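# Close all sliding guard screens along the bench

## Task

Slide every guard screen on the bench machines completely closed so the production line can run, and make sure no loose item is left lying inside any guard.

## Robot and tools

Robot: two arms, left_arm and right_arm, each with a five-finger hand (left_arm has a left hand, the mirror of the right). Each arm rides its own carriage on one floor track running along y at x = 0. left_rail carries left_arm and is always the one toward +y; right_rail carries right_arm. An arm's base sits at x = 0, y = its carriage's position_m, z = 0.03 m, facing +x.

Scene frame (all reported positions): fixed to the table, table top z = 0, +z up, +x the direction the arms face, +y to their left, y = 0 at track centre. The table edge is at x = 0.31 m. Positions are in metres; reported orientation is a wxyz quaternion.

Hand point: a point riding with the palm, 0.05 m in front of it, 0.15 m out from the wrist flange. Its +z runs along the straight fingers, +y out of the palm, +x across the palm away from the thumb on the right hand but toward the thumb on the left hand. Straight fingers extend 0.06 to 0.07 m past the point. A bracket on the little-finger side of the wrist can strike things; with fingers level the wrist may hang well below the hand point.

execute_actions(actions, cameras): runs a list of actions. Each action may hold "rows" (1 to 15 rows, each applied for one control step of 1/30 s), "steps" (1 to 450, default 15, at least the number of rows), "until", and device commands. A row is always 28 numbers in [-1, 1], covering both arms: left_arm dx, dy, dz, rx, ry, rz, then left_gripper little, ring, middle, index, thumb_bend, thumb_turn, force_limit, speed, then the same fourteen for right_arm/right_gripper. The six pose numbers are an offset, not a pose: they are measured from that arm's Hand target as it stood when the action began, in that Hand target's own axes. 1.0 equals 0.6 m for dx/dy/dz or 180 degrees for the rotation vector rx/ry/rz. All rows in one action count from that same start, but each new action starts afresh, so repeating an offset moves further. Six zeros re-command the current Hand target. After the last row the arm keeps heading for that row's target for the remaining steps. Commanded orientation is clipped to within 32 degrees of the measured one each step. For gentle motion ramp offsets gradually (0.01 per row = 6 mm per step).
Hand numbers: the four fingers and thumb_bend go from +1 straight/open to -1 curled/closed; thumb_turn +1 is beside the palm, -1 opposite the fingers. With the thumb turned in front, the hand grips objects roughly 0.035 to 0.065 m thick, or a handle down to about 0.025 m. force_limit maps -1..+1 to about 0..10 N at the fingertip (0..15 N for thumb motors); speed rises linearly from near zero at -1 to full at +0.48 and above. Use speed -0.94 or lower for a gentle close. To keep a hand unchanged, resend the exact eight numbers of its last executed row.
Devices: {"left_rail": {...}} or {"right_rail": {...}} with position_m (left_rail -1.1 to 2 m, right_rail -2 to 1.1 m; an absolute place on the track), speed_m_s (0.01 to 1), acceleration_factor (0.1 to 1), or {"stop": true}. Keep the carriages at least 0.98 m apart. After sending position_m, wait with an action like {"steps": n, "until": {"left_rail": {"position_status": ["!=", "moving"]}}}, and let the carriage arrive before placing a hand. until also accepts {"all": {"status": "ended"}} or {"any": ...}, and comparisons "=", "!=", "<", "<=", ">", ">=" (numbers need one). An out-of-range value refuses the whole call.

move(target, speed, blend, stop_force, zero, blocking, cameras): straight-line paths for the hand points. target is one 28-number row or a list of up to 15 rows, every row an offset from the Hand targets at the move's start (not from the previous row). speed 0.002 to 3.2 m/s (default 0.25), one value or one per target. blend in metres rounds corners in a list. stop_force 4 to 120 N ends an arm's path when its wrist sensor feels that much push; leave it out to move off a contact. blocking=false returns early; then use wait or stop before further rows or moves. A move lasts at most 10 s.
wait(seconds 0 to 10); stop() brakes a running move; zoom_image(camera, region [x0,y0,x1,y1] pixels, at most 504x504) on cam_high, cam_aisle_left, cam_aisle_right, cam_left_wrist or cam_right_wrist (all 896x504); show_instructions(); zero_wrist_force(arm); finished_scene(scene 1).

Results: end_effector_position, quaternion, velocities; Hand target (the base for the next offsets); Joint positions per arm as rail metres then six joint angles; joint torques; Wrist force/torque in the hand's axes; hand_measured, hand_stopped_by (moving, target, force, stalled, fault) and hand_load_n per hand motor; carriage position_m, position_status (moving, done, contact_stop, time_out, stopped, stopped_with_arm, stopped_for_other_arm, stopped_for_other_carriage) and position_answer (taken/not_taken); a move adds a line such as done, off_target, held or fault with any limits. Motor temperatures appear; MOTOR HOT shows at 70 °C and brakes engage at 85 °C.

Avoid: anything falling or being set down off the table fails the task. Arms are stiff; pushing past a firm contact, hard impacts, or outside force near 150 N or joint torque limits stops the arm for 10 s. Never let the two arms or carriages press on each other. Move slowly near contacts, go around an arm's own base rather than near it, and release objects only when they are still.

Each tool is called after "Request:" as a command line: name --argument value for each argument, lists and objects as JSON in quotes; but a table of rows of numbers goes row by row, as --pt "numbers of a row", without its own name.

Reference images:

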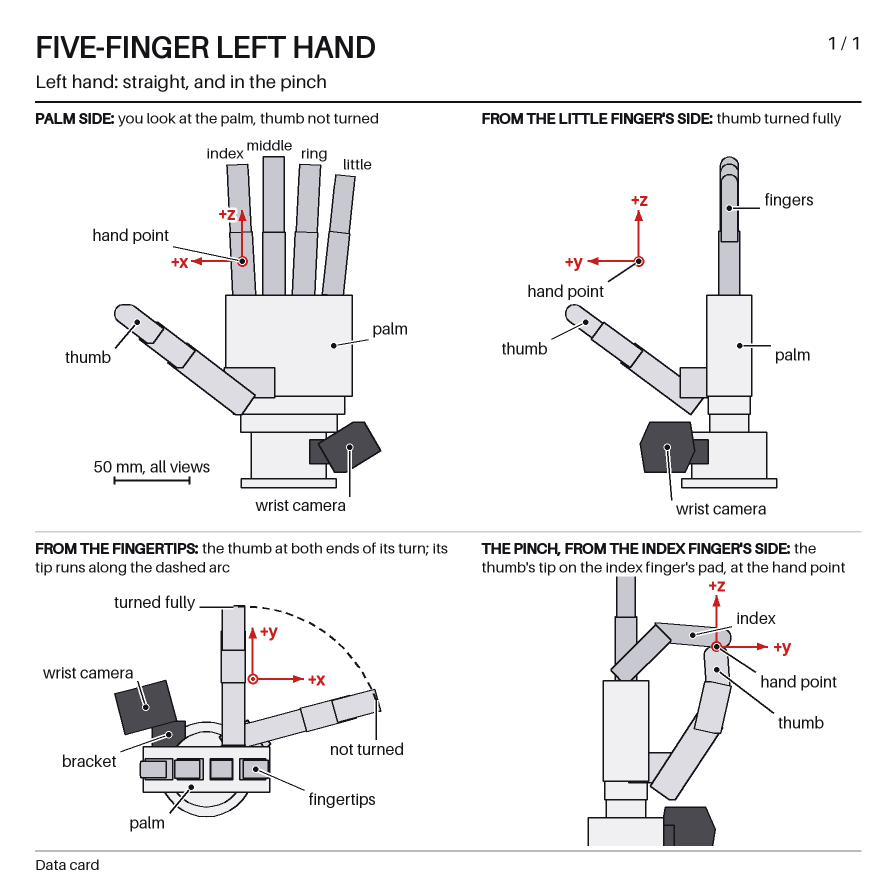

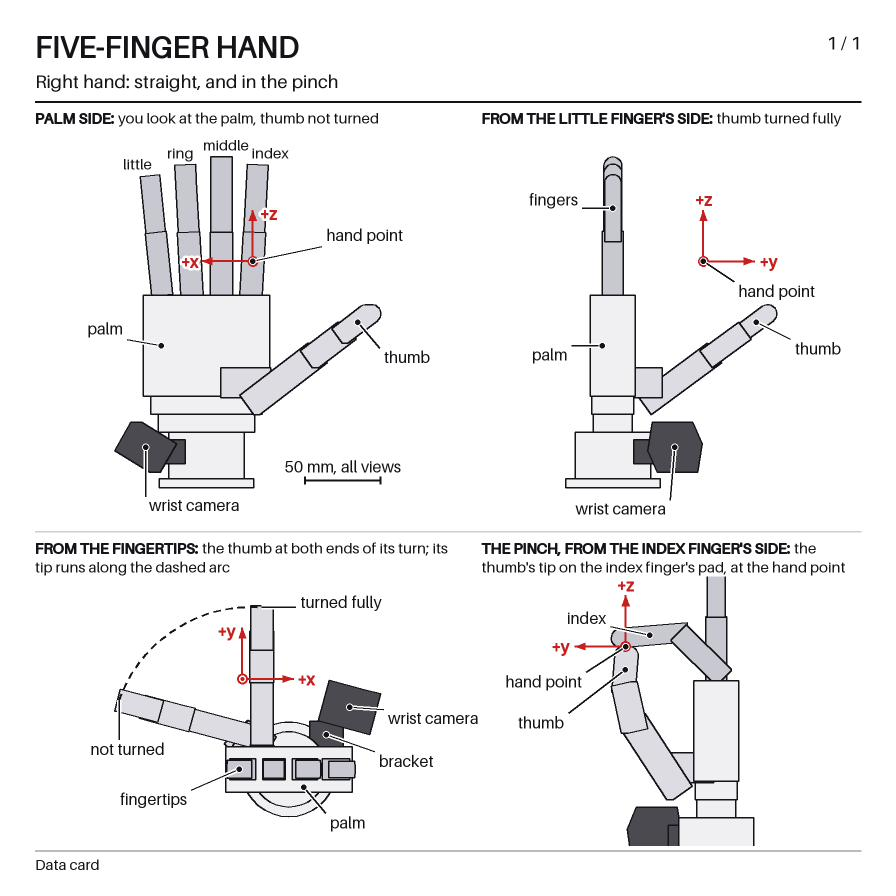

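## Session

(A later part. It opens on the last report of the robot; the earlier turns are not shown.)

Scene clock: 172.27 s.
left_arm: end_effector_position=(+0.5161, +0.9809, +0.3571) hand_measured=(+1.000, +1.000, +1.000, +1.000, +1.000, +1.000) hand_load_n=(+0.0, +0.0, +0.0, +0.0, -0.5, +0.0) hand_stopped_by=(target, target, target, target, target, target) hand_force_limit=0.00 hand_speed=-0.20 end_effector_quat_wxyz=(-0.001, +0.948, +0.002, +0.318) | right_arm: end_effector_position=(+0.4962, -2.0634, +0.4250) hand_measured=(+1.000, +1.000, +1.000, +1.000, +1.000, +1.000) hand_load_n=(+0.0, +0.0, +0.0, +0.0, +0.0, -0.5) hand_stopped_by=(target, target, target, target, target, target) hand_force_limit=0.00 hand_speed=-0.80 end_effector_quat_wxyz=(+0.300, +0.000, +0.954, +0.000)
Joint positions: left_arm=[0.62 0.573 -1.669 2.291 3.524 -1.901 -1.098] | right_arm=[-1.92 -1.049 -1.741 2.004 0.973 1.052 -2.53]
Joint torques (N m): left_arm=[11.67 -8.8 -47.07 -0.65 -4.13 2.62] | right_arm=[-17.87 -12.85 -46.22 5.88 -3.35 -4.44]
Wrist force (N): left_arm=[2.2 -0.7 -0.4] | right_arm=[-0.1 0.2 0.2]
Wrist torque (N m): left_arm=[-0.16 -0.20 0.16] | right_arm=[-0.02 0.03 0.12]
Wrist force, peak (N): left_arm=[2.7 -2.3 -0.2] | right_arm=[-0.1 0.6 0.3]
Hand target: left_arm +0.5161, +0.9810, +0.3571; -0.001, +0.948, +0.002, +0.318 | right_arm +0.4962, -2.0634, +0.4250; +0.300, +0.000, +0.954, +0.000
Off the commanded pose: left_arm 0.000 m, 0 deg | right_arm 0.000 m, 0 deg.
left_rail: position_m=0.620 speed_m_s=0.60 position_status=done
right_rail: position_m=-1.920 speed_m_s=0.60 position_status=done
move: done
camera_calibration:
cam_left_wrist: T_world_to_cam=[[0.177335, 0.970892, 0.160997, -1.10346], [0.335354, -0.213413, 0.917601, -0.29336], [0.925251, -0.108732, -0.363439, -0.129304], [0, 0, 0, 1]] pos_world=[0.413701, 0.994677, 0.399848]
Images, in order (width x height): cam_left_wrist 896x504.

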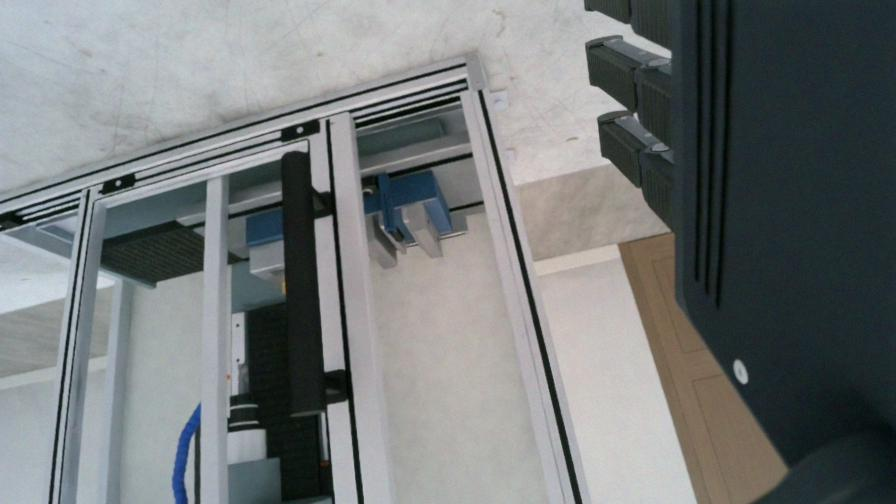

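Request:
move --target '[0.054,0.502,0.160,0,-0.1506,0,-1,-1,-1,-1,1,-1,-0.4,0,0,0,0,0,0,0,1,1,1,1,1,1,0,-0.8]' --speed 0.25

Request:
move --target '[0.28,0.0,0.083,0,0,0,-1,-1,-1,-1,1,-1,-0.4,0,0,0,0,0,0,0,1,1,1,1,1,1,0,-0.8]' --speed 0.12 --stop_force 12 --cameras '["cam_left_wrist","cam_high"]'

Scene clock: 175.13 s.
left_arm: end_effector_position=(+0.6008, +0.6802, +0.2998) hand_measured=(-1.000, -1.000, -1.000, -1.000, +1.000, -1.000) hand_load_n=(+0.0, +0.0, +0.0, +0.0, +0.0, +0.0) hand_stopped_by=(target, target, target, target, target, target) hand_force_limit=-0.40 hand_speed=0.00 end_effector_quat_wxyz=(+0.000, +0.996, +0.002, +0.087) | right_arm: end_effector_position=(+0.4962, -2.0634, +0.4250) hand_measured=(+1.000, +1.000, +1.000, +1.000, +1.000, +1.000) hand_load_n=(+0.0, +0.0, +0.0, +0.0, +0.0, +0.0) hand_stopped_by=(target, target, target, target, target, target) hand_force_limit=0.00 hand_speed=-0.80 end_effector_quat_wxyz=(+0.300, +0.000, +0.954, +0.000)
Joint positions: left_arm=[0.62 -0.105 -1.751 2.255 4.035 -1.552 -1.677] | right_arm=[-1.92 -1.049 -1.741 2.004 0.973 1.052 -2.53]
Joint torques (N m): left_arm=[-17.04 -2.06 -48.66 -0.58 4.21 -2.2] | right_arm=[-18.96 -11.39 -46.53 5.66 -3.31 -4.39]
Wrist force (N): left_arm=[1.7 -0.6 -0.3] | right_arm=[0.2 0.1 0.3]
Wrist torque (N m): left_arm=[-0.09 -0.15 0.25] | right_arm=[-0.04 -0.01 0.12]
Wrist force, peak (N): left_arm=[1.7 -2.5 -0.7] | right_arm=[0.1 0.6 0.6]
Hand target: left_arm +0.6009, +0.6801, +0.2998; +0.000, +0.996, +0.002, +0.086 | right_arm +0.4962, -2.0634, +0.4250; +0.300, +0.000, +0.954, +0.000
Off the commanded pose: left_arm 0.000 m, 0 deg | right_arm 0.000 m, 0 deg.
left_rail: position_m=0.620 speed_m_s=0.60 position_status=done
right_rail: position_m=-1.920 speed_m_s=0.60 position_status=done
move: done

Scene clock: 177.70 s.
left_arm: end_effector_position=(+0.7749, +0.6807, +0.2797) hand_measured=(-1.000, -1.000, -1.000, -1.000, +1.000, -1.000) hand_load_n=(+0.0, +0.0, +0.0, +0.0, +0.0, +0.0) hand_stopped_by=(target, target, target, target, target, target) hand_force_limit=-0.40 hand_speed=0.00 end_effector_quat_wxyz=(+0.000, +0.996, +0.002, +0.086) | right_arm: end_effector_position=(+0.4962, -2.0634, +0.4250) hand_measured=(+1.000, +1.000, +1.000, +1.000, +1.000, +1.000) hand_load_n=(+0.0, +0.0, +0.0, +0.0, +0.0, +0.0) hand_stopped_by=(target, target, target, target, target, target) hand_force_limit=0.00 hand_speed=-0.80 end_effector_quat_wxyz=(+0.300, +0.000, +0.954, +0.000)
Joint positions: left_arm=[0.62 -0.077 -1.435 1.989 3.986 -1.556 -1.65] | right_arm=[-1.92 -1.049 -1.741 2.004 0.973 1.052 -2.53]
Joint torques (N m): left_arm=[11.56 -33.28 -48.51 -0.34 -3.72 2.63] | right_arm=[-18.56 -11.95 -46.06 5.78 -3.35 -4.39]
Wrist force (N): left_arm=[1.7 -0.6 -0.7] | right_arm=[0.1 0.3 0.1]
Wrist torque (N m): left_arm=[-0.04 -0.16 0.09] | right_arm=[0.00 0.01 0.12]
Wrist force, peak (N): left_arm=[2.7 -0.8 -0.6] | right_arm=[0.2 0.7 0.2]
Hand target: left_arm +0.7749, +0.6807, +0.2797; +0.000, +0.996, +0.002, +0.086 | right_arm +0.4962, -2.0634, +0.4250; +0.300, +0.000, +0.954, +0.000
Off the commanded pose: left_arm 0.000 m, 0 deg | right_arm 0.000 m, 0 deg.
left_rail: position_m=0.620 speed_m_s=0.60 position_status=done
right_rail: position_m=-1.920 speed_m_s=0.60 position_status=done
move: done
camera_calibration:
cam_left_wrist: T_world_to_cam=[[0.230766, 0.971099, 0.060943, -0.859004], [0.716779, -0.212019, 0.664286, -0.598898], [0.658008, -0.109612, -0.74499, -0.115149], [0, 0, 0, 1]] pos_world=[0.703275, 0.694579, 0.364404]
Images, in order (width x height): cam_high 896x504, cam_left_wrist 896x504.

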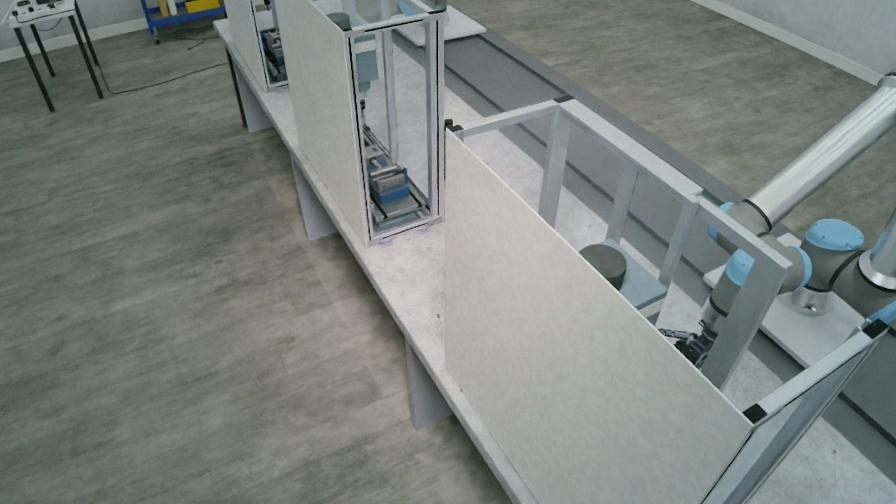

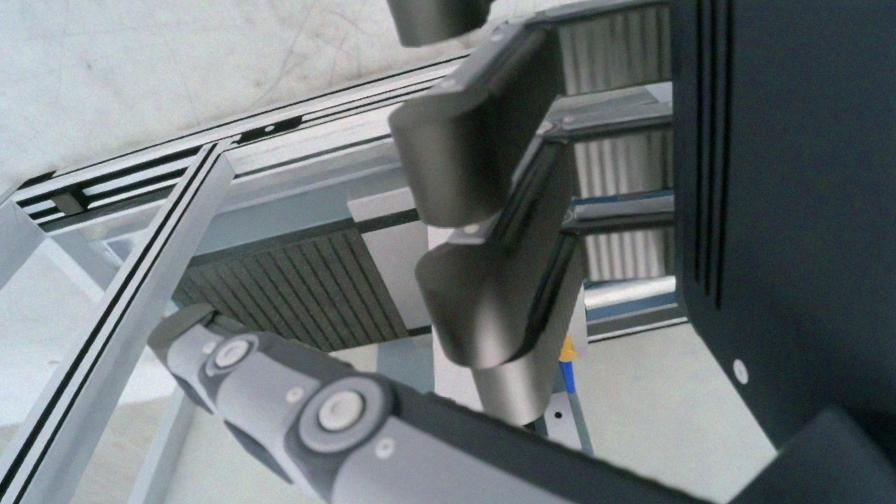

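Request:
move --pt "0 -0.08 0 0 0 0 -1 -1 -1 -1 1 -1 -0.4 0 0 0 0 0 0 0 1 1 1 1 1 1 0 -0.8" --pt "0 -0.272 0 0 0 0 -1 -1 -1 -1 1 -1 -0.4 0 0 0 0 0 0 0 1 1 1 1 1 1 0 -0.8" --speed '[0.04,0.06]' --blend '[0.005,0]' --stop_force 30

Request:
move --target '[0,-0.075,0,0,0,0,-1,-1,-1,-1,1,-1,-0.4,0,0,0,0,0,0,0,1,1,1,1,1,1,0,-0.8]' --speed 0.012 --stop_force 22 --cameras '["cam_aisle_left"]'

Request:
zoom_image --camera "cam_aisle_left" --region '[530, 130, 750, 340]'

Scene clock: 182.27 s.
left_arm: end_effector_position=(+0.7744, +0.8439, +0.2798) hand_measured=(-1.000, -1.000, -1.000, -1.000, +1.000, -1.000) hand_load_n=(+0.0, +0.0, +0.0, +0.0, +0.0, +0.0) hand_stopped_by=(target, target, target, target, target, target) hand_force_limit=-0.40 hand_speed=0.00 end_effector_quat_wxyz=(+0.000, +0.996, +0.002, +0.086) | right_arm: end_effector_position=(+0.4962, -2.0634, +0.4250) hand_measured=(+1.000, +1.000, +1.000, +1.000, +1.000, +1.000) hand_load_n=(+0.0, +0.0, +0.0, +0.0, +0.0, +0.0) hand_stopped_by=(target, target, target, target, target, target) hand_force_limit=0.00 hand_speed=-0.80 end_effector_quat_wxyz=(+0.300, +0.000, +0.954, +0.000)
Joint positions: left_arm=[0.62 0.153 -1.367 1.906 4.002 -1.596 -1.424] | right_arm=[-1.92 -1.049 -1.741 2.004 0.973 1.052 -2.53]
Joint torques (N m): left_arm=[20.08 -36.64 -48.51 -0.62 -1.43 2.26] | right_arm=[-17.1 -11.47 -45.94 5.71 -3.26 -4.49]
Wrist force (N): left_arm=[0.4 10.6 -3.1] | right_arm=[0.2 0.4 0.4]
Wrist torque (N m): left_arm=[0.57 -0.09 0.01] | right_arm=[-0.01 -0.03 0.13]
Wrist force, peak (N): left_arm=[-0.1 14.9 -2.1] | right_arm=[-0.5 0.4 0.5]
Hand target: left_arm +0.7744, +0.8439, +0.2798; +0.000, +0.996, +0.002, +0.086 | right_arm +0.4962, -2.0634, +0.4250; +0.300, +0.000, +0.954, +0.000
Off the commanded pose: left_arm 0.000 m, 0 deg | right_arm 0.000 m, 0 deg.
left_rail: position_m=0.620 speed_m_s=0.60 position_status=done
right_rail: position_m=-1.920 speed_m_s=0.60 position_status=done
move: done

Scene clock: 185.73 s.
left_arm: end_effector_position=(+0.7743, +0.8702, +0.2798) hand_measured=(-1.000, -1.000, -1.000, -1.000, +1.000, -1.000) hand_load_n=(+0.5, +0.0, +0.0, +0.0, +0.0, +0.0) hand_stopped_by=(target, target, target, target, target, target) hand_force_limit=-0.40 hand_speed=0.00 end_effector_quat_wxyz=(+0.000, +0.996, +0.002, +0.087) | right_arm: end_effector_position=(+0.4962, -2.0634, +0.4250) hand_measured=(+1.000, +1.000, +1.000, +1.000, +1.000, +1.000) hand_load_n=(+0.0, +0.0, +0.0, +0.0, +0.0, +0.0) hand_stopped_by=(target, target, target, target, target, target) hand_force_limit=0.00 hand_speed=-0.80 end_effector_quat_wxyz=(+0.300, +0.000, +0.954, +0.000)
Joint positions: left_arm=[0.62 0.188 -1.351 1.886 4.007 -1.602 -1.389] | right_arm=[-1.92 -1.049 -1.741 2.004 0.973 1.052 -2.53]
Joint torques (N m): left_arm=[10.59 -77.9 -35.29 -8.15 10.79 -2.27] | right_arm=[-18.09 -11.65 -46.59 5.54 -3.12 -4.39]
Wrist force (N): left_arm=[3.9 30.9 -2.0] | right_arm=[0.0 0.3 0.2]
Wrist torque (N m): left_arm=[1.33 -0.30 0.50] | right_arm=[-0.01 0.01 0.12]
Wrist force, peak (N): left_arm=[-5.5 43.6 -7.7] | right_arm=[0.2 0.3 0.5]
Hand target: left_arm +0.7743, +0.8702, +0.2798; +0.000, +0.996, +0.002, +0.087 (not the last commanded pose) | right_arm +0.4962, -2.0634, +0.4250; +0.300, +0.000, +0.954, +0.000
Off the commanded pose: left_arm 0.019 m, 0 deg | right_arm 0.000 m, 0 deg.
left_rail: position_m=0.620 speed_m_s=0.60 position_status=done
right_rail: position_m=-1.920 speed_m_s=0.60 position_status=done
move: contact (left_arm)
Images, in order (width x height): cam_aisle_left 896x504.

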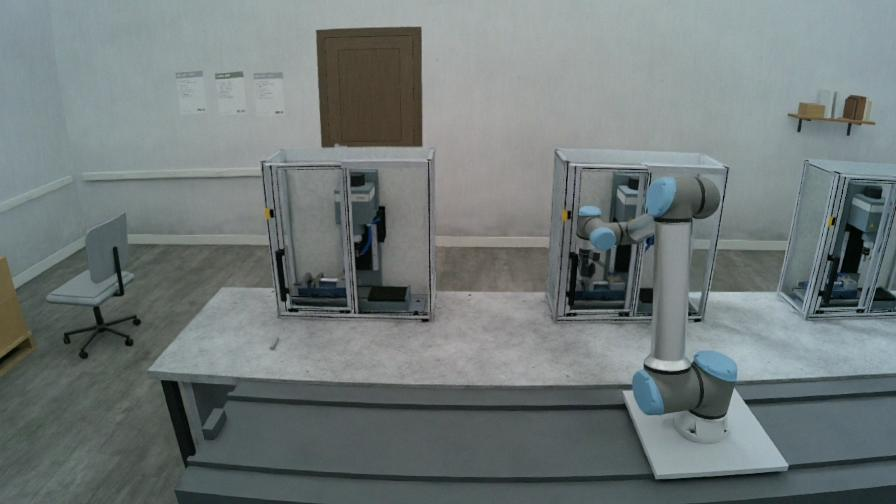

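Scaled by 2.291 from the camera's 896x504 image, which has a finer 1280x720 frame.

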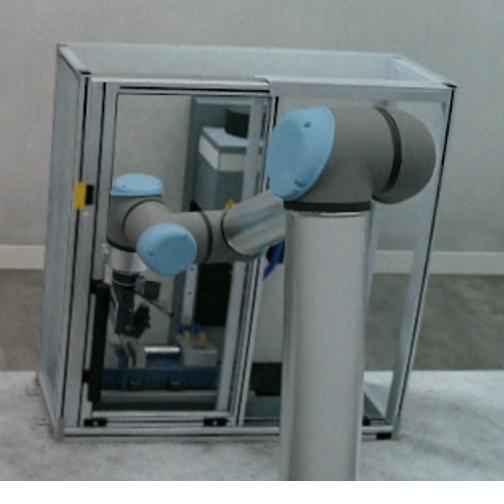

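Request:
move --pt "0 0.06 0 0 0 0 -1 -1 -1 -1 1 -1 -0.4 0 0 0 0 0 0 0 1 1 1 1 1 1 0 -0.8" --pt "-0.4 0.08 -0.1 0 0 0 -1 -1 -1 -1 1 -1 -0.4 0 0 0 0 0 0 0 1 1 1 1 1 1 0 -0.8" --speed '[0.06,0.25]' --blend '[0.01,0]'

Request:
execute_actions --actions '[{"left_rail":{"position_m":-0.5},"steps":5},{"steps":150,"until":{"left_rail":{"position_status":["!=","moving"]}}}]'

Request:
move --target '[0,-0.1,-0.1,0,0.15,0,1,1,1,1,1,1,0,-0.2,0,0,0,0,0,0,1,1,1,1,1,1,0,-0.8]' --speed 0.3 --cameras '["cam_left_wrist","cam_aisle_left","cam_aisle_right"]'

Scene clock: 188.30 s.
left_arm: end_effector_position=(+0.5278, +0.8214, +0.2975) hand_measured=(-1.000, -1.000, -1.000, -1.000, +1.000, -1.000) hand_load_n=(+0.0, +0.0, +0.0, +0.0, +0.0, +0.0) hand_stopped_by=(target, target, target, target, target, target) hand_force_limit=-0.40 hand_speed=0.00 end_effector_quat_wxyz=(+0.000, +0.996, +0.002, +0.087) | right_arm: end_effector_position=(+0.4962, -2.0634, +0.4250) hand_measured=(+1.000, +1.000, +1.000, +1.000, +1.000, +1.000) hand_load_n=(+0.0, +0.0, +0.0, +0.0, +0.0, -0.5) hand_stopped_by=(target, target, target, target, target, target) hand_force_limit=0.00 hand_speed=-0.80 end_effector_quat_wxyz=(+0.300, +0.000, +0.954, +0.000)
Joint positions: left_arm=[0.62 0.184 -1.781 2.283 4.04 -1.602 -1.393] | right_arm=[-1.92 -1.049 -1.741 2.004 0.973 1.052 -2.53]
Joint torques (N m): left_arm=[9.3 -41.87 -33.56 0.2 -3.97 2.81] | right_arm=[-18.45 -13.76 -45.8 5.52 -3.31 -4.34]
Wrist force (N): left_arm=[1.6 -2.0 -0.9] | right_arm=[0.2 0.0 0.1]
Wrist torque (N m): left_arm=[-0.22 -0.15 0.12] | right_arm=[-0.04 0.00 0.12]
Wrist force, peak (N): left_arm=[4.1 31.3 -2.0] | right_arm=[-0.1 0.5 0.4]
Hand target: left_arm +0.5277, +0.8214, +0.2975; +0.000, +0.996, +0.002, +0.087 | right_arm +0.4962, -2.0634, +0.4250; +0.300, +0.000, +0.954, +0.000
Off the commanded pose: left_arm 0.000 m, 0 deg | right_arm 0.000 m, 0 deg.
left_rail: position_m=0.620 speed_m_s=0.60 position_status=done
right_rail: position_m=-1.920 speed_m_s=0.60 position_status=done
move: done

Scene clock: 191.63 s.
left_arm: end_effector_position=(+0.5277, -0.2986, +0.2975) hand_measured=(-1.000, -1.000, -1.000, -1.000, +1.000, -1.000) hand_load_n=(+0.0, +0.0, +0.0, +0.0, +0.0, +0.0) hand_stopped_by=(target, target, target, target, target, target) hand_force_limit=-0.40 hand_speed=0.00 end_effector_quat_wxyz=(+0.000, +0.996, +0.002, +0.087) | right_arm: end_effector_position=(+0.4962, -2.0634, +0.4250) hand_measured=(+1.000, +1.000, +1.000, +1.000, +1.000, +1.000) hand_load_n=(+0.0, +0.0, +0.5, +0.0, +0.0, +0.0) hand_stopped_by=(target, target, target, target, target, target) hand_force_limit=0.00 hand_speed=-0.80 end_effector_quat_wxyz=(+0.300, +0.000, +0.954, +0.000)
Joint positions: left_arm=[-0.5 0.184 -1.781 2.283 4.04 -1.602 -1.392] | right_arm=[-1.92 -1.049 -1.741 2.004 0.973 1.052 -2.53]
Joint torques (N m): left_arm=[4.67 -39.28 -40.32 -1.1 -3.23 2.56] | right_arm=[-17.62 -13.86 -45.6 5.53 -3.3 -4.12]
Wrist force (N): left_arm=[1.6 -1.4 -1.1] | right_arm=[0.2 0.3 0.2]
Wrist torque (N m): left_arm=[-0.13 -0.16 0.10] | right_arm=[0.01 -0.01 0.13]
Wrist force, peak (N): left_arm=[1.8 -2.5 -0.9] | right_arm=[0.1 0.6 0.4]
Hand target: left_arm +0.5277, -0.2986, +0.2975; +0.000, +0.996, +0.002, +0.087 | right_arm +0.4962, -2.0634, +0.4250; +0.300, +0.000, +0.954, +0.000
Off the commanded pose: left_arm 0.000 m, 0 deg | right_arm 0.000 m, 0 deg.
left_rail: position_m=-0.500 speed_m_s=0.60 position_status=done
right_rail: position_m=-1.920 speed_m_s=0.60 position_status=done

Scene clock: 193.20 s.
left_arm: end_effector_position=(+0.5171, -0.2387, +0.3567) hand_measured=(+1.000, +1.000, +1.000, +1.000, +1.000, +1.000) hand_load_n=(+0.0, +0.0, +0.0, +0.0, +0.0, +0.0) hand_stopped_by=(target, target, target, target, target, target) hand_force_limit=0.00 hand_speed=-0.20 end_effector_quat_wxyz=(-0.001, +0.949, +0.002, +0.317) | right_arm: end_effector_position=(+0.4962, -2.0634, +0.4250) hand_measured=(+1.000, +1.000, +1.000, +1.000, +1.000, +1.000) hand_load_n=(+0.0, +0.0, +0.0, +0.0, +0.0, +0.0) hand_stopped_by=(target, target, target, target, target, target) hand_force_limit=0.00 hand_speed=-0.80 end_effector_quat_wxyz=(+0.300, +0.000, +0.954, +0.000)
Joint positions: left_arm=[-0.5 0.382 -1.805 2.406 3.501 -1.794 -1.263] | right_arm=[-1.92 -1.049 -1.741 2.004 0.973 1.052 -2.53]
Joint torques (N m): left_arm=[9.9 1.04 -32.38 -8.09 -4.12 2.88] | right_arm=[-17.29 -12.86 -45.38 5.45 -3.27 -4.12]
Wrist force (N): left_arm=[2.5 -1.6 -0.1] | right_arm=[-0.2 0.0 0.2]
Wrist torque (N m): left_arm=[-0.28 -0.23 0.23] | right_arm=[-0.04 0.04 0.11]
Wrist force, peak (N): left_arm=[2.7 -1.8 -0.2] | right_arm=[0.6 0.3 0.3]
Hand target: left_arm +0.5171, -0.2387, +0.3567; -0.001, +0.949, +0.002, +0.317 | right_arm +0.4962, -2.0634, +0.4250; +0.300, +0.000, +0.954, +0.000
Off the commanded pose: left_arm 0.000 m, 0 deg | right_arm 0.000 m, 0 deg.
left_rail: position_m=-0.500 speed_m_s=0.60 position_status=done
right_rail: position_m=-1.920 speed_m_s=0.60 position_status=done
move: done
camera_calibration:
cam_left_wrist: T_world_to_cam=[[0.17788, 0.970882, 0.160459, 0.0804782], [0.337098, -0.213313, 0.916986, -0.554184], [0.924513, -0.109023, -0.365226, -0.26209], [0, 0, 0, 1]] pos_world=[0.414804, -0.224923, 0.399543]
Images, in order (width x height): cam_aisle_left 896x504, cam_aisle_right 896x504, cam_left_wrist 896x504.

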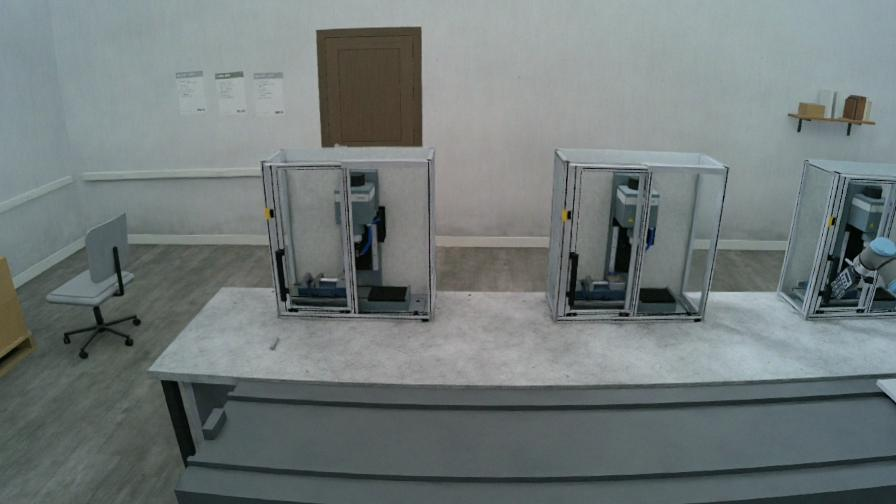

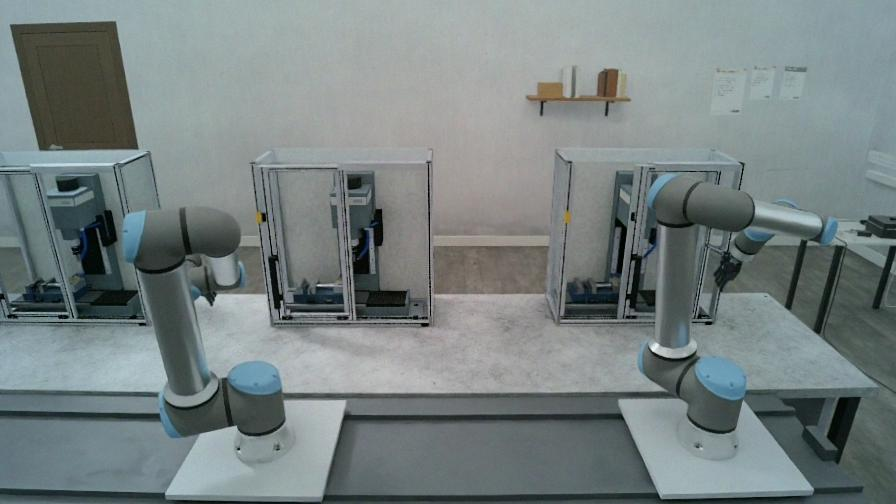

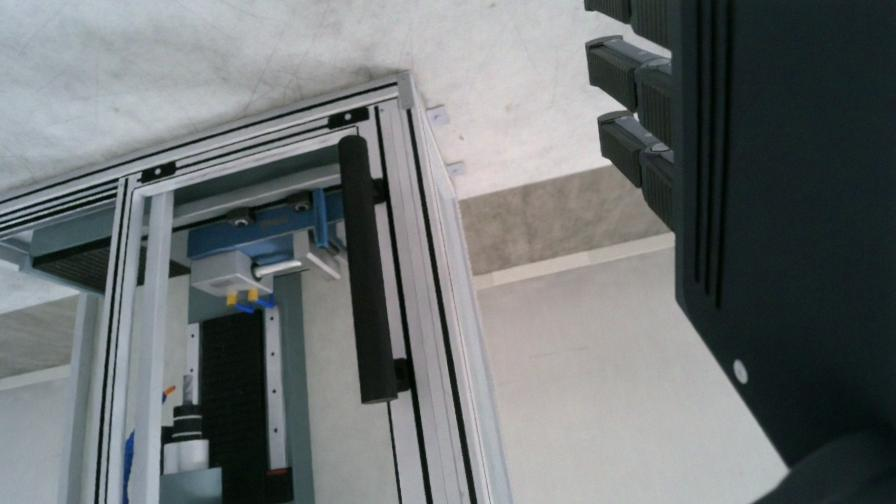

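Request:
zoom_image --camera "cam_aisle_left" --region '[250, 140, 360, 250]'

Request:
zoom_image --camera "cam_aisle_left" --region '[540, 140, 650, 250]'

Request:
zoom_image --camera "cam_aisle_right" --region '[240, 140, 350, 250]'

Request:
zoom_image --camera "cam_left_wrist" --region '[300, 60, 500, 260]'

Request:
zoom_image --camera "cam_left_wrist" --region '[0, 90, 340, 330]'

Scaled by 4.582 from the camera's 896x504 image, which has a finer 1280x720 frame.

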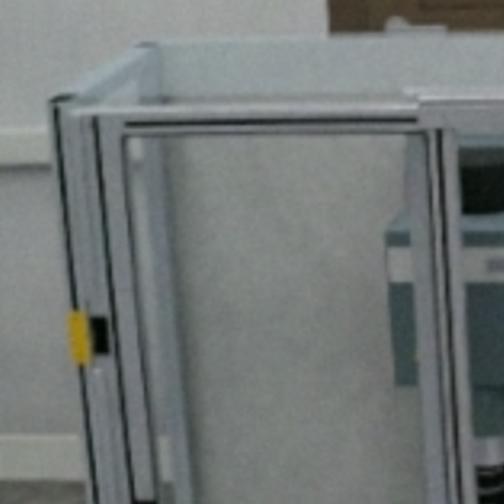

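Scaled by 4.582 from the camera's 896x504 image, which has a finer 1280x720 frame.

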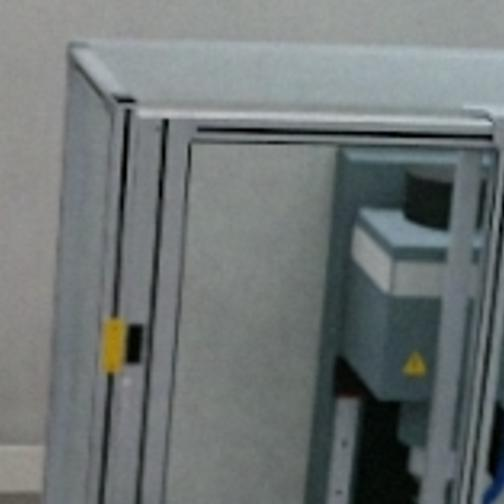

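Scaled by 4.582 from the camera's 896x504 image, which has a finer 1280x720 frame.

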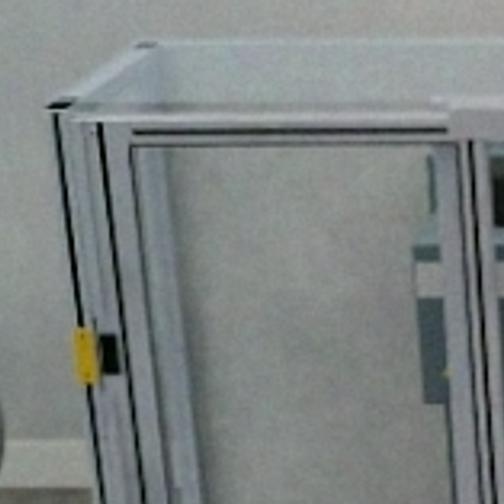

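Scaled by 2.520 from the camera's 896x504 image, which has a finer 1280x720 frame.

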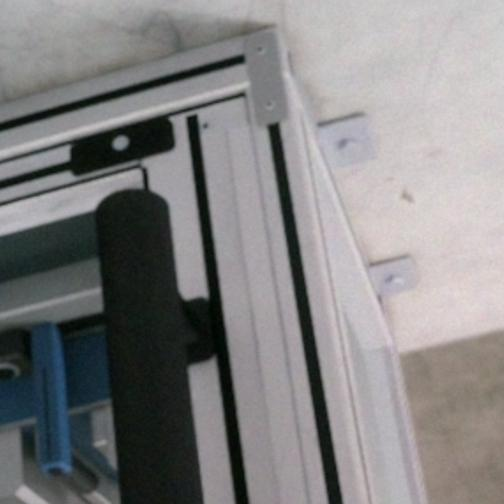

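Scaled by 1.482 from the camera's 896x504 image, which has a finer 1280x720 frame.

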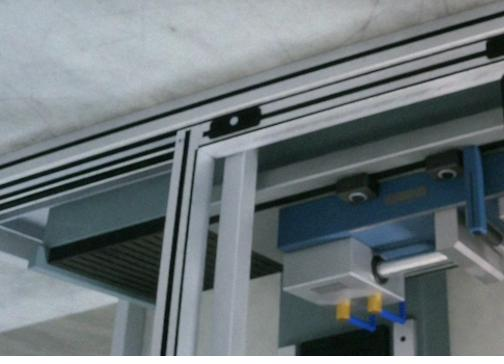

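Request:
move --target '[0.053,0,0.29,0,-0.055,0,1,1,1,1,1,1,0,-0.2,0,0,0,0,0,0,1,1,1,1,1,1,0,-0.8]' --speed 0.2 --cameras '["cam_left_wrist"]'

Request:
zoom_image --camera "cam_left_wrist" --region '[300, 60, 500, 260]'

Scene clock: 195.60 s.
left_arm: end_effector_position=(+0.6470, -0.2382, +0.2367) hand_measured=(+1.000, +1.000, +1.000, +1.000, +1.000, +1.000) hand_load_n=(+0.0, +0.0, +0.0, +0.0, -0.5, +0.0) hand_stopped_by=(target, target, target, target, target, target) hand_force_limit=0.00 hand_speed=-0.20 end_effector_quat_wxyz=(-0.001, +0.972, +0.002, +0.234) | right_arm: end_effector_position=(+0.4962, -2.0634, +0.4250) hand_measured=(+1.000, +1.000, +1.000, +1.000, +1.000, +1.000) hand_load_n=(+0.0, +0.0, +0.0, +0.0, +0.0, +0.0) hand_stopped_by=(target, target, target, target, target, target) hand_force_limit=0.00 hand_speed=-0.80 end_effector_quat_wxyz=(+0.300, +0.000, +0.954, +0.000)
Joint positions: left_arm=[-0.5 0.275 -1.468 2.273 3.45 -1.693 -1.328] | right_arm=[-1.92 -1.049 -1.741 2.004 0.973 1.052 -2.53]
Joint torques (N m): left_arm=[-14.61 -27.99 -40.53 -0.49 4.08 -1.25] | right_arm=[-17.15 -11.8 -45.75 5.51 -3.07 -4.05]
Wrist force (N): left_arm=[2.5 -1.7 0.1] | right_arm=[-0.1 0.4 0.1]
Wrist torque (N m): left_arm=[-0.28 -0.27 0.35] | right_arm=[0.02 0.04 0.11]
Wrist force, peak (N): left_arm=[3.0 -1.7 1.6] | right_arm=[-0.5 0.0 0.5]
Hand target: left_arm +0.6471, -0.2382, +0.2367; -0.001, +0.972, +0.002, +0.234 | right_arm +0.4962, -2.0634, +0.4250; +0.300, +0.000, +0.954, +0.000
Off the commanded pose: left_arm 0.000 m, 0 deg | right_arm 0.000 m, 0 deg.
left_rail: position_m=-0.500 speed_m_s=0.60 position_status=done
right_rail: position_m=-1.920 speed_m_s=0.60 position_status=done
move: done
camera_calibration:
cam_left_wrist: T_world_to_cam=[[0.202716, 0.970966, 0.127009, 0.0680127], [0.489625, -0.212828, 0.84556, -0.569598], [0.848041, -0.109222, -0.518553, -0.340209], [0, 0, 0, 1]] pos_world=[0.553613, -0.224422, 0.296575]
Images, in order (width x height): cam_left_wrist 896x504.

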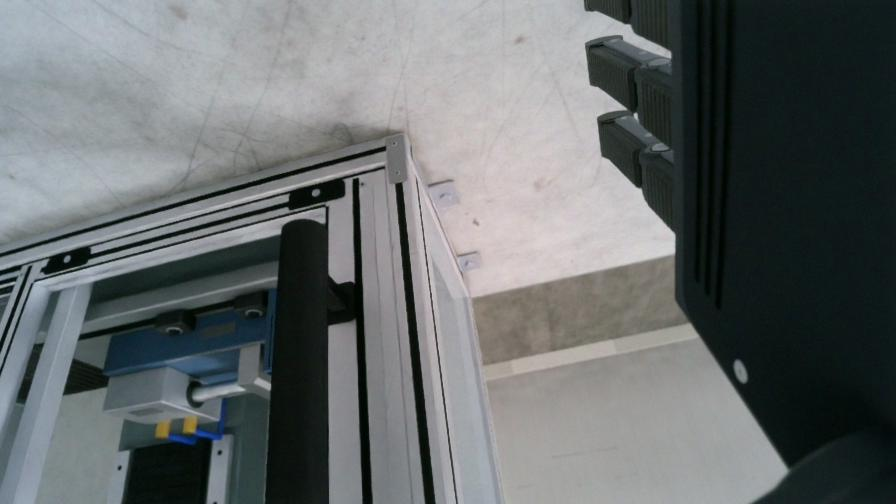

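Scaled by 2.520 from the camera's 896x504 image, which has a finer 1280x720 frame.

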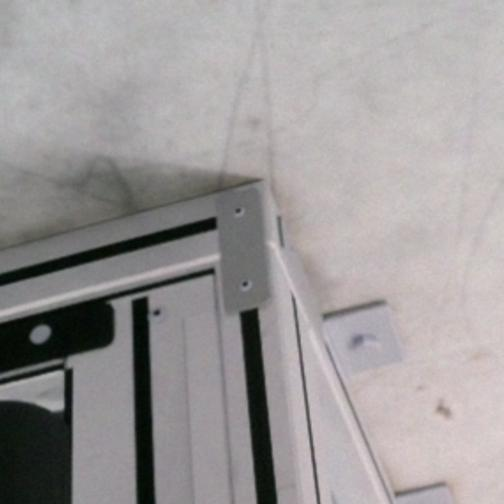

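Request:
move --target '[-0.022,0.387,-0.129,0,-0.095,0,-1,-1,-1,-1,1,-1,-0.4,0,0,0,0,0,0,0,1,1,1,1,1,1,0,-0.8]' --speed 0.25

Request:
move --target '[0.28,0.0,0.083,0,0,0,-1,-1,-1,-1,1,-1,-0.4,0,0,0,0,0,0,0,1,1,1,1,1,1,0,-0.8]' --speed 0.12 --stop_force 12

Request:
move --target '[0,-0.16,0,0,0,0,-1,-1,-1,-1,1,-1,-0.4,0,0,0,0,0,0,0,1,1,1,1,1,1,0,-0.8]' --speed 0.012 --stop_force 7

Scene clock: 197.77 s.
left_arm: end_effector_position=(+0.6010, -0.4705, +0.2995) hand_measured=(-1.000, -1.000, -1.000, -1.000, +1.000, -1.000) hand_load_n=(+0.0, +0.0, +0.0, +0.0, +0.0, +0.0) hand_stopped_by=(target, target, target, target, target, target) hand_force_limit=-0.40 hand_speed=0.00 end_effector_quat_wxyz=(+0.000, +0.996, +0.002, +0.087) | right_arm: end_effector_position=(+0.4962, -2.0634, +0.4250) hand_measured=(+1.000, +1.000, +1.000, +1.000, +1.000, +1.000) hand_load_n=(+0.0, +0.0, +0.0, +0.0, +0.0, +0.0) hand_stopped_by=(target, target, target, target, target, target) hand_force_limit=0.00 hand_speed=-0.80 end_effector_quat_wxyz=(+0.300, +0.000, +0.954, +0.000)
Joint positions: left_arm=[-0.5 -0.165 -1.762 2.264 4.039 -1.542 -1.736] | right_arm=[-1.92 -1.049 -1.741 2.004 0.973 1.052 -2.53]
Joint torques (N m): left_arm=[-14.27 -45.51 -49.56 -0.13 3.98 -1.11] | right_arm=[-17.35 -13.86 -45.91 5.26 -3.21 -4.03]
Wrist force (N): left_arm=[1.8 -1.5 -0.7] | right_arm=[0.0 0.1 0.1]
Wrist torque (N m): left_arm=[-0.20 -0.21 0.27] | right_arm=[-0.03 0.01 0.11]
Wrist force, peak (N): left_arm=[2.8 -3.1 -0.1] | right_arm=[0.1 0.6 0.5]
Hand target: left_arm +0.6010, -0.4706, +0.2996; +0.000, +0.996, +0.002, +0.087 | right_arm +0.4962, -2.0634, +0.4250; +0.300, +0.000, +0.954, +0.000
Off the commanded pose: left_arm 0.000 m, 0 deg | right_arm 0.000 m, 0 deg.
left_rail: position_m=-0.500 speed_m_s=0.60 position_status=done
right_rail: position_m=-1.920 speed_m_s=0.60 position_status=done
move: done

Scene clock: 200.33 s.
left_arm: end_effector_position=(+0.7750, -0.4700, +0.2795) hand_measured=(-1.000, -1.000, -1.000, -1.000, +1.000, -1.000) hand_load_n=(+0.0, +0.0, +0.0, +0.0, +0.0, +0.0) hand_stopped_by=(target, target, target, target, target, target) hand_force_limit=-0.40 hand_speed=0.00 end_effector_quat_wxyz=(+0.000, +0.996, +0.002, +0.087) | right_arm: end_effector_position=(+0.4962, -2.0634, +0.4250) hand_measured=(+1.000, +1.000, +1.000, +1.000, +1.000, +1.000) hand_load_n=(+0.0, +0.0, +0.0, +0.0, +0.0, +0.0) hand_stopped_by=(target, target, target, target, target, target) hand_force_limit=0.00 hand_speed=-0.80 end_effector_quat_wxyz=(+0.300, +0.000, +0.954, +0.000)
Joint positions: left_arm=[-0.5 -0.122 -1.442 1.998 3.985 -1.549 -1.694] | right_arm=[-1.92 -1.049 -1.741 2.004 0.973 1.052 -2.53]
Joint torques (N m): left_arm=[10.74 -29.41 -48.63 -0.36 -3.63 2.76] | right_arm=[-18.26 -12.77 -45.56 5.34 -3.38 -4.08]
Wrist force (N): left_arm=[2.0 -1.6 -0.2] | right_arm=[0.1 0.3 0.2]
Wrist torque (N m): left_arm=[-0.24 -0.21 0.18] | right_arm=[0.00 0.01 0.12]
Wrist force, peak (N): left_arm=[2.7 -1.5 -0.1] | right_arm=[0.3 0.6 0.2]
Hand target: left_arm +0.7750, -0.4700, +0.2795; +0.000, +0.996, +0.002, +0.087 | right_arm +0.4962, -2.0634, +0.4250; +0.300, +0.000, +0.954, +0.000
Off the commanded pose: left_arm 0.000 m, 0 deg | right_arm 0.000 m, 0 deg.
left_rail: position_m=-0.500 speed_m_s=0.60 position_status=done
right_rail: position_m=-1.920 speed_m_s=0.60 position_status=done
move: done

Scene clock: 204.77 s.
left_arm: end_effector_position=(+0.7749, -0.4315, +0.2794) hand_measured=(-1.000, -1.000, -1.000, -1.000, +1.000, -1.000) hand_load_n=(+0.0, +0.0, +0.0, -0.5, +0.0, +0.0) hand_stopped_by=(target, target, target, target, target, target) hand_force_limit=-0.40 hand_speed=0.00 end_effector_quat_wxyz=(+0.000, +0.996, +0.002, +0.086) | right_arm: end_effector_position=(+0.4962, -2.0634, +0.4250) hand_measured=(+1.000, +1.000, +1.000, +1.000, +1.000, +1.000) hand_load_n=(+0.0, +0.0, +0.0, +0.0, +0.0, +0.0) hand_stopped_by=(target, target, target, target, target, target) hand_force_limit=0.00 hand_speed=-0.80 end_effector_quat_wxyz=(+0.300, +0.000, +0.954, +0.000)
Joint positions: left_arm=[-0.5 -0.066 -1.433 1.987 3.985 -1.559 -1.639] | right_arm=[-1.92 -1.049 -1.741 2.004 0.973 1.052 -2.53]
Joint torques (N m): left_arm=[-12.98 -71.38 -33.3 -2.2 4.76 -1.23] | right_arm=[-18.44 -13.44 -45.06 5.31 -3.11 -4.15]
Wrist force (N): left_arm=[2.0 0.9 -0.8] | right_arm=[-0.3 0.2 0.3]
Wrist torque (N m): left_arm=[-0.10 -0.17 0.28] | right_arm=[-0.03 0.07 0.09]
Wrist force, peak (N): left_arm=[0.2 12.5 -2.1] | right_arm=[0.2 0.6 0.4]
Hand target: left_arm +0.7749, -0.4315, +0.2795; +0.000, +0.996, +0.002, +0.087 (not the last commanded pose) | right_arm +0.4962, -2.0634, +0.4250; +0.300, +0.000, +0.954, +0.000
Off the commanded pose: left_arm 0.057 m, 0 deg | right_arm 0.000 m, 0 deg.
left_rail: position_m=-0.500 speed_m_s=0.60 position_status=done
right_rail: position_m=-1.920 speed_m_s=0.60 position_status=done
move: contact (left_arm)

Request:
move --target '[0,-0.08,0,0,0,0,-1,-1,-1,-1,1,-1,-0.4,0,0,0,0,0,0,0,1,1,1,1,1,1,0,-0.8]' --speed 0.01 --stop_force 28 --cameras '["cam_left_wrist","cam_aisle_right"]'

Request:
zoom_image --camera "cam_aisle_right" --region '[240, 140, 350, 250]'

Scene clock: 206.43 s.
left_arm: end_effector_position=(+0.7748, -0.4301, +0.2796) hand_measured=(-1.000, -1.000, -1.000, -1.000, +1.000, -1.000) hand_load_n=(+0.0, +0.0, +0.0, +0.0, -0.5, +0.0) hand_stopped_by=(target, target, target, target, target, target) hand_force_limit=-0.40 hand_speed=0.00 end_effector_quat_wxyz=(+0.000, +0.996, +0.002, +0.087) | right_arm: end_effector_position=(+0.4962, -2.0634, +0.4250) hand_measured=(+1.000, +1.000, +1.000, +1.000, +1.000, +1.000) hand_load_n=(+0.0, -0.5, +0.0, +0.0, +0.0, +0.0) hand_stopped_by=(target, target, target, target, target, target) hand_force_limit=0.00 hand_speed=-0.80 end_effector_quat_wxyz=(+0.300, +0.000, +0.954, +0.000)
Joint positions: left_arm=[-0.5 -0.064 -1.433 1.987 3.985 -1.559 -1.637] | right_arm=[-1.92 -1.049 -1.741 2.004 0.973 1.052 -2.53]
Joint torques (N m): left_arm=[7.6 -70.73 -32.29 -0.87 9.8 -2] | right_arm=[-18.09 -13.66 -45.18 5.31 -3.04 -4.03]
Wrist force (N): left_arm=[0.9 24.5 -2.3] | right_arm=[0.1 0.2 0.4]
Wrist torque (N m): left_arm=[0.90 -0.14 0.22] | right_arm=[-0.03 -0.01 0.12]
Wrist force, peak (N): left_arm=[-4.3 38.0 -3.2] | right_arm=[0.2 0.6 0.4]
Hand target: left_arm +0.7748, -0.4301, +0.2796; +0.000, +0.996, +0.002, +0.087 (not the last commanded pose) | right_arm +0.4962, -2.0634, +0.4250; +0.300, +0.000, +0.954, +0.000
Off the commanded pose: left_arm 0.047 m, 0 deg | right_arm 0.000 m, 0 deg.
left_rail: position_m=-0.500 speed_m_s=0.60 position_status=done
right_rail: position_m=-1.920 speed_m_s=0.60 position_status=done
move: contact (left_arm)
camera_calibration:
cam_left_wrist: T_world_to_cam=[[0.230955, 0.971057, 0.0608938, 0.219619], [0.716634, -0.212108, 0.664414, -0.834114], [0.6581, -0.109811, -0.74488, -0.237111], [0, 0, 0, 1]] pos_world=[0.703075, -0.416222, 0.364205]
Images, in order (width x height): cam_aisle_right 896x504, cam_left_wrist 896x504.

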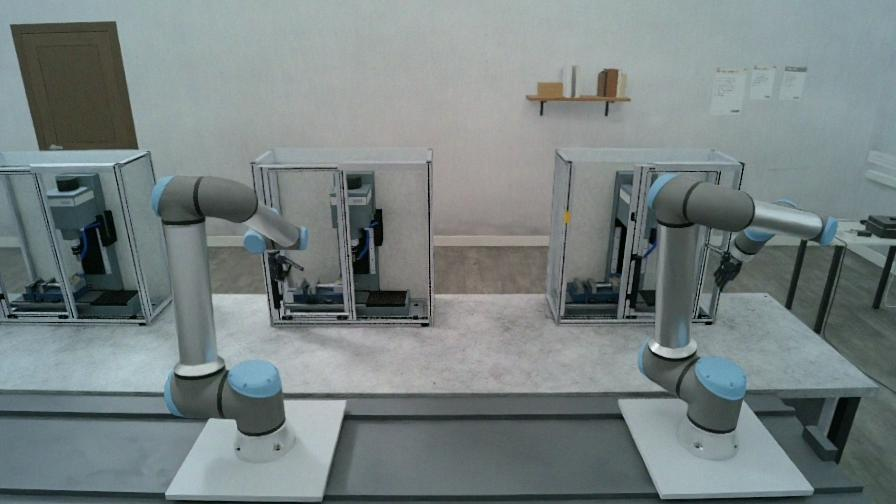

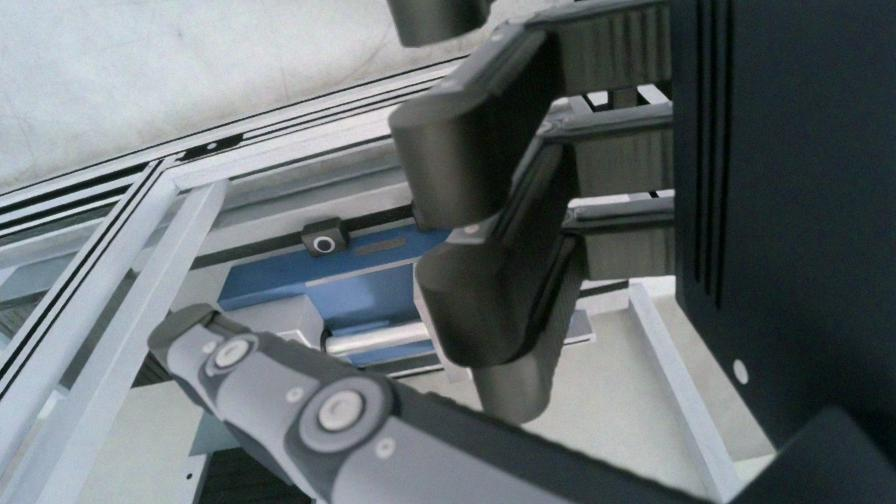

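Scaled by 4.582 from the camera's 896x504 image, which has a finer 1280x720 frame.

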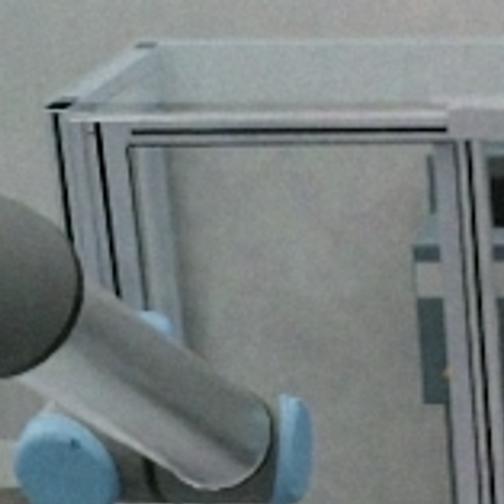

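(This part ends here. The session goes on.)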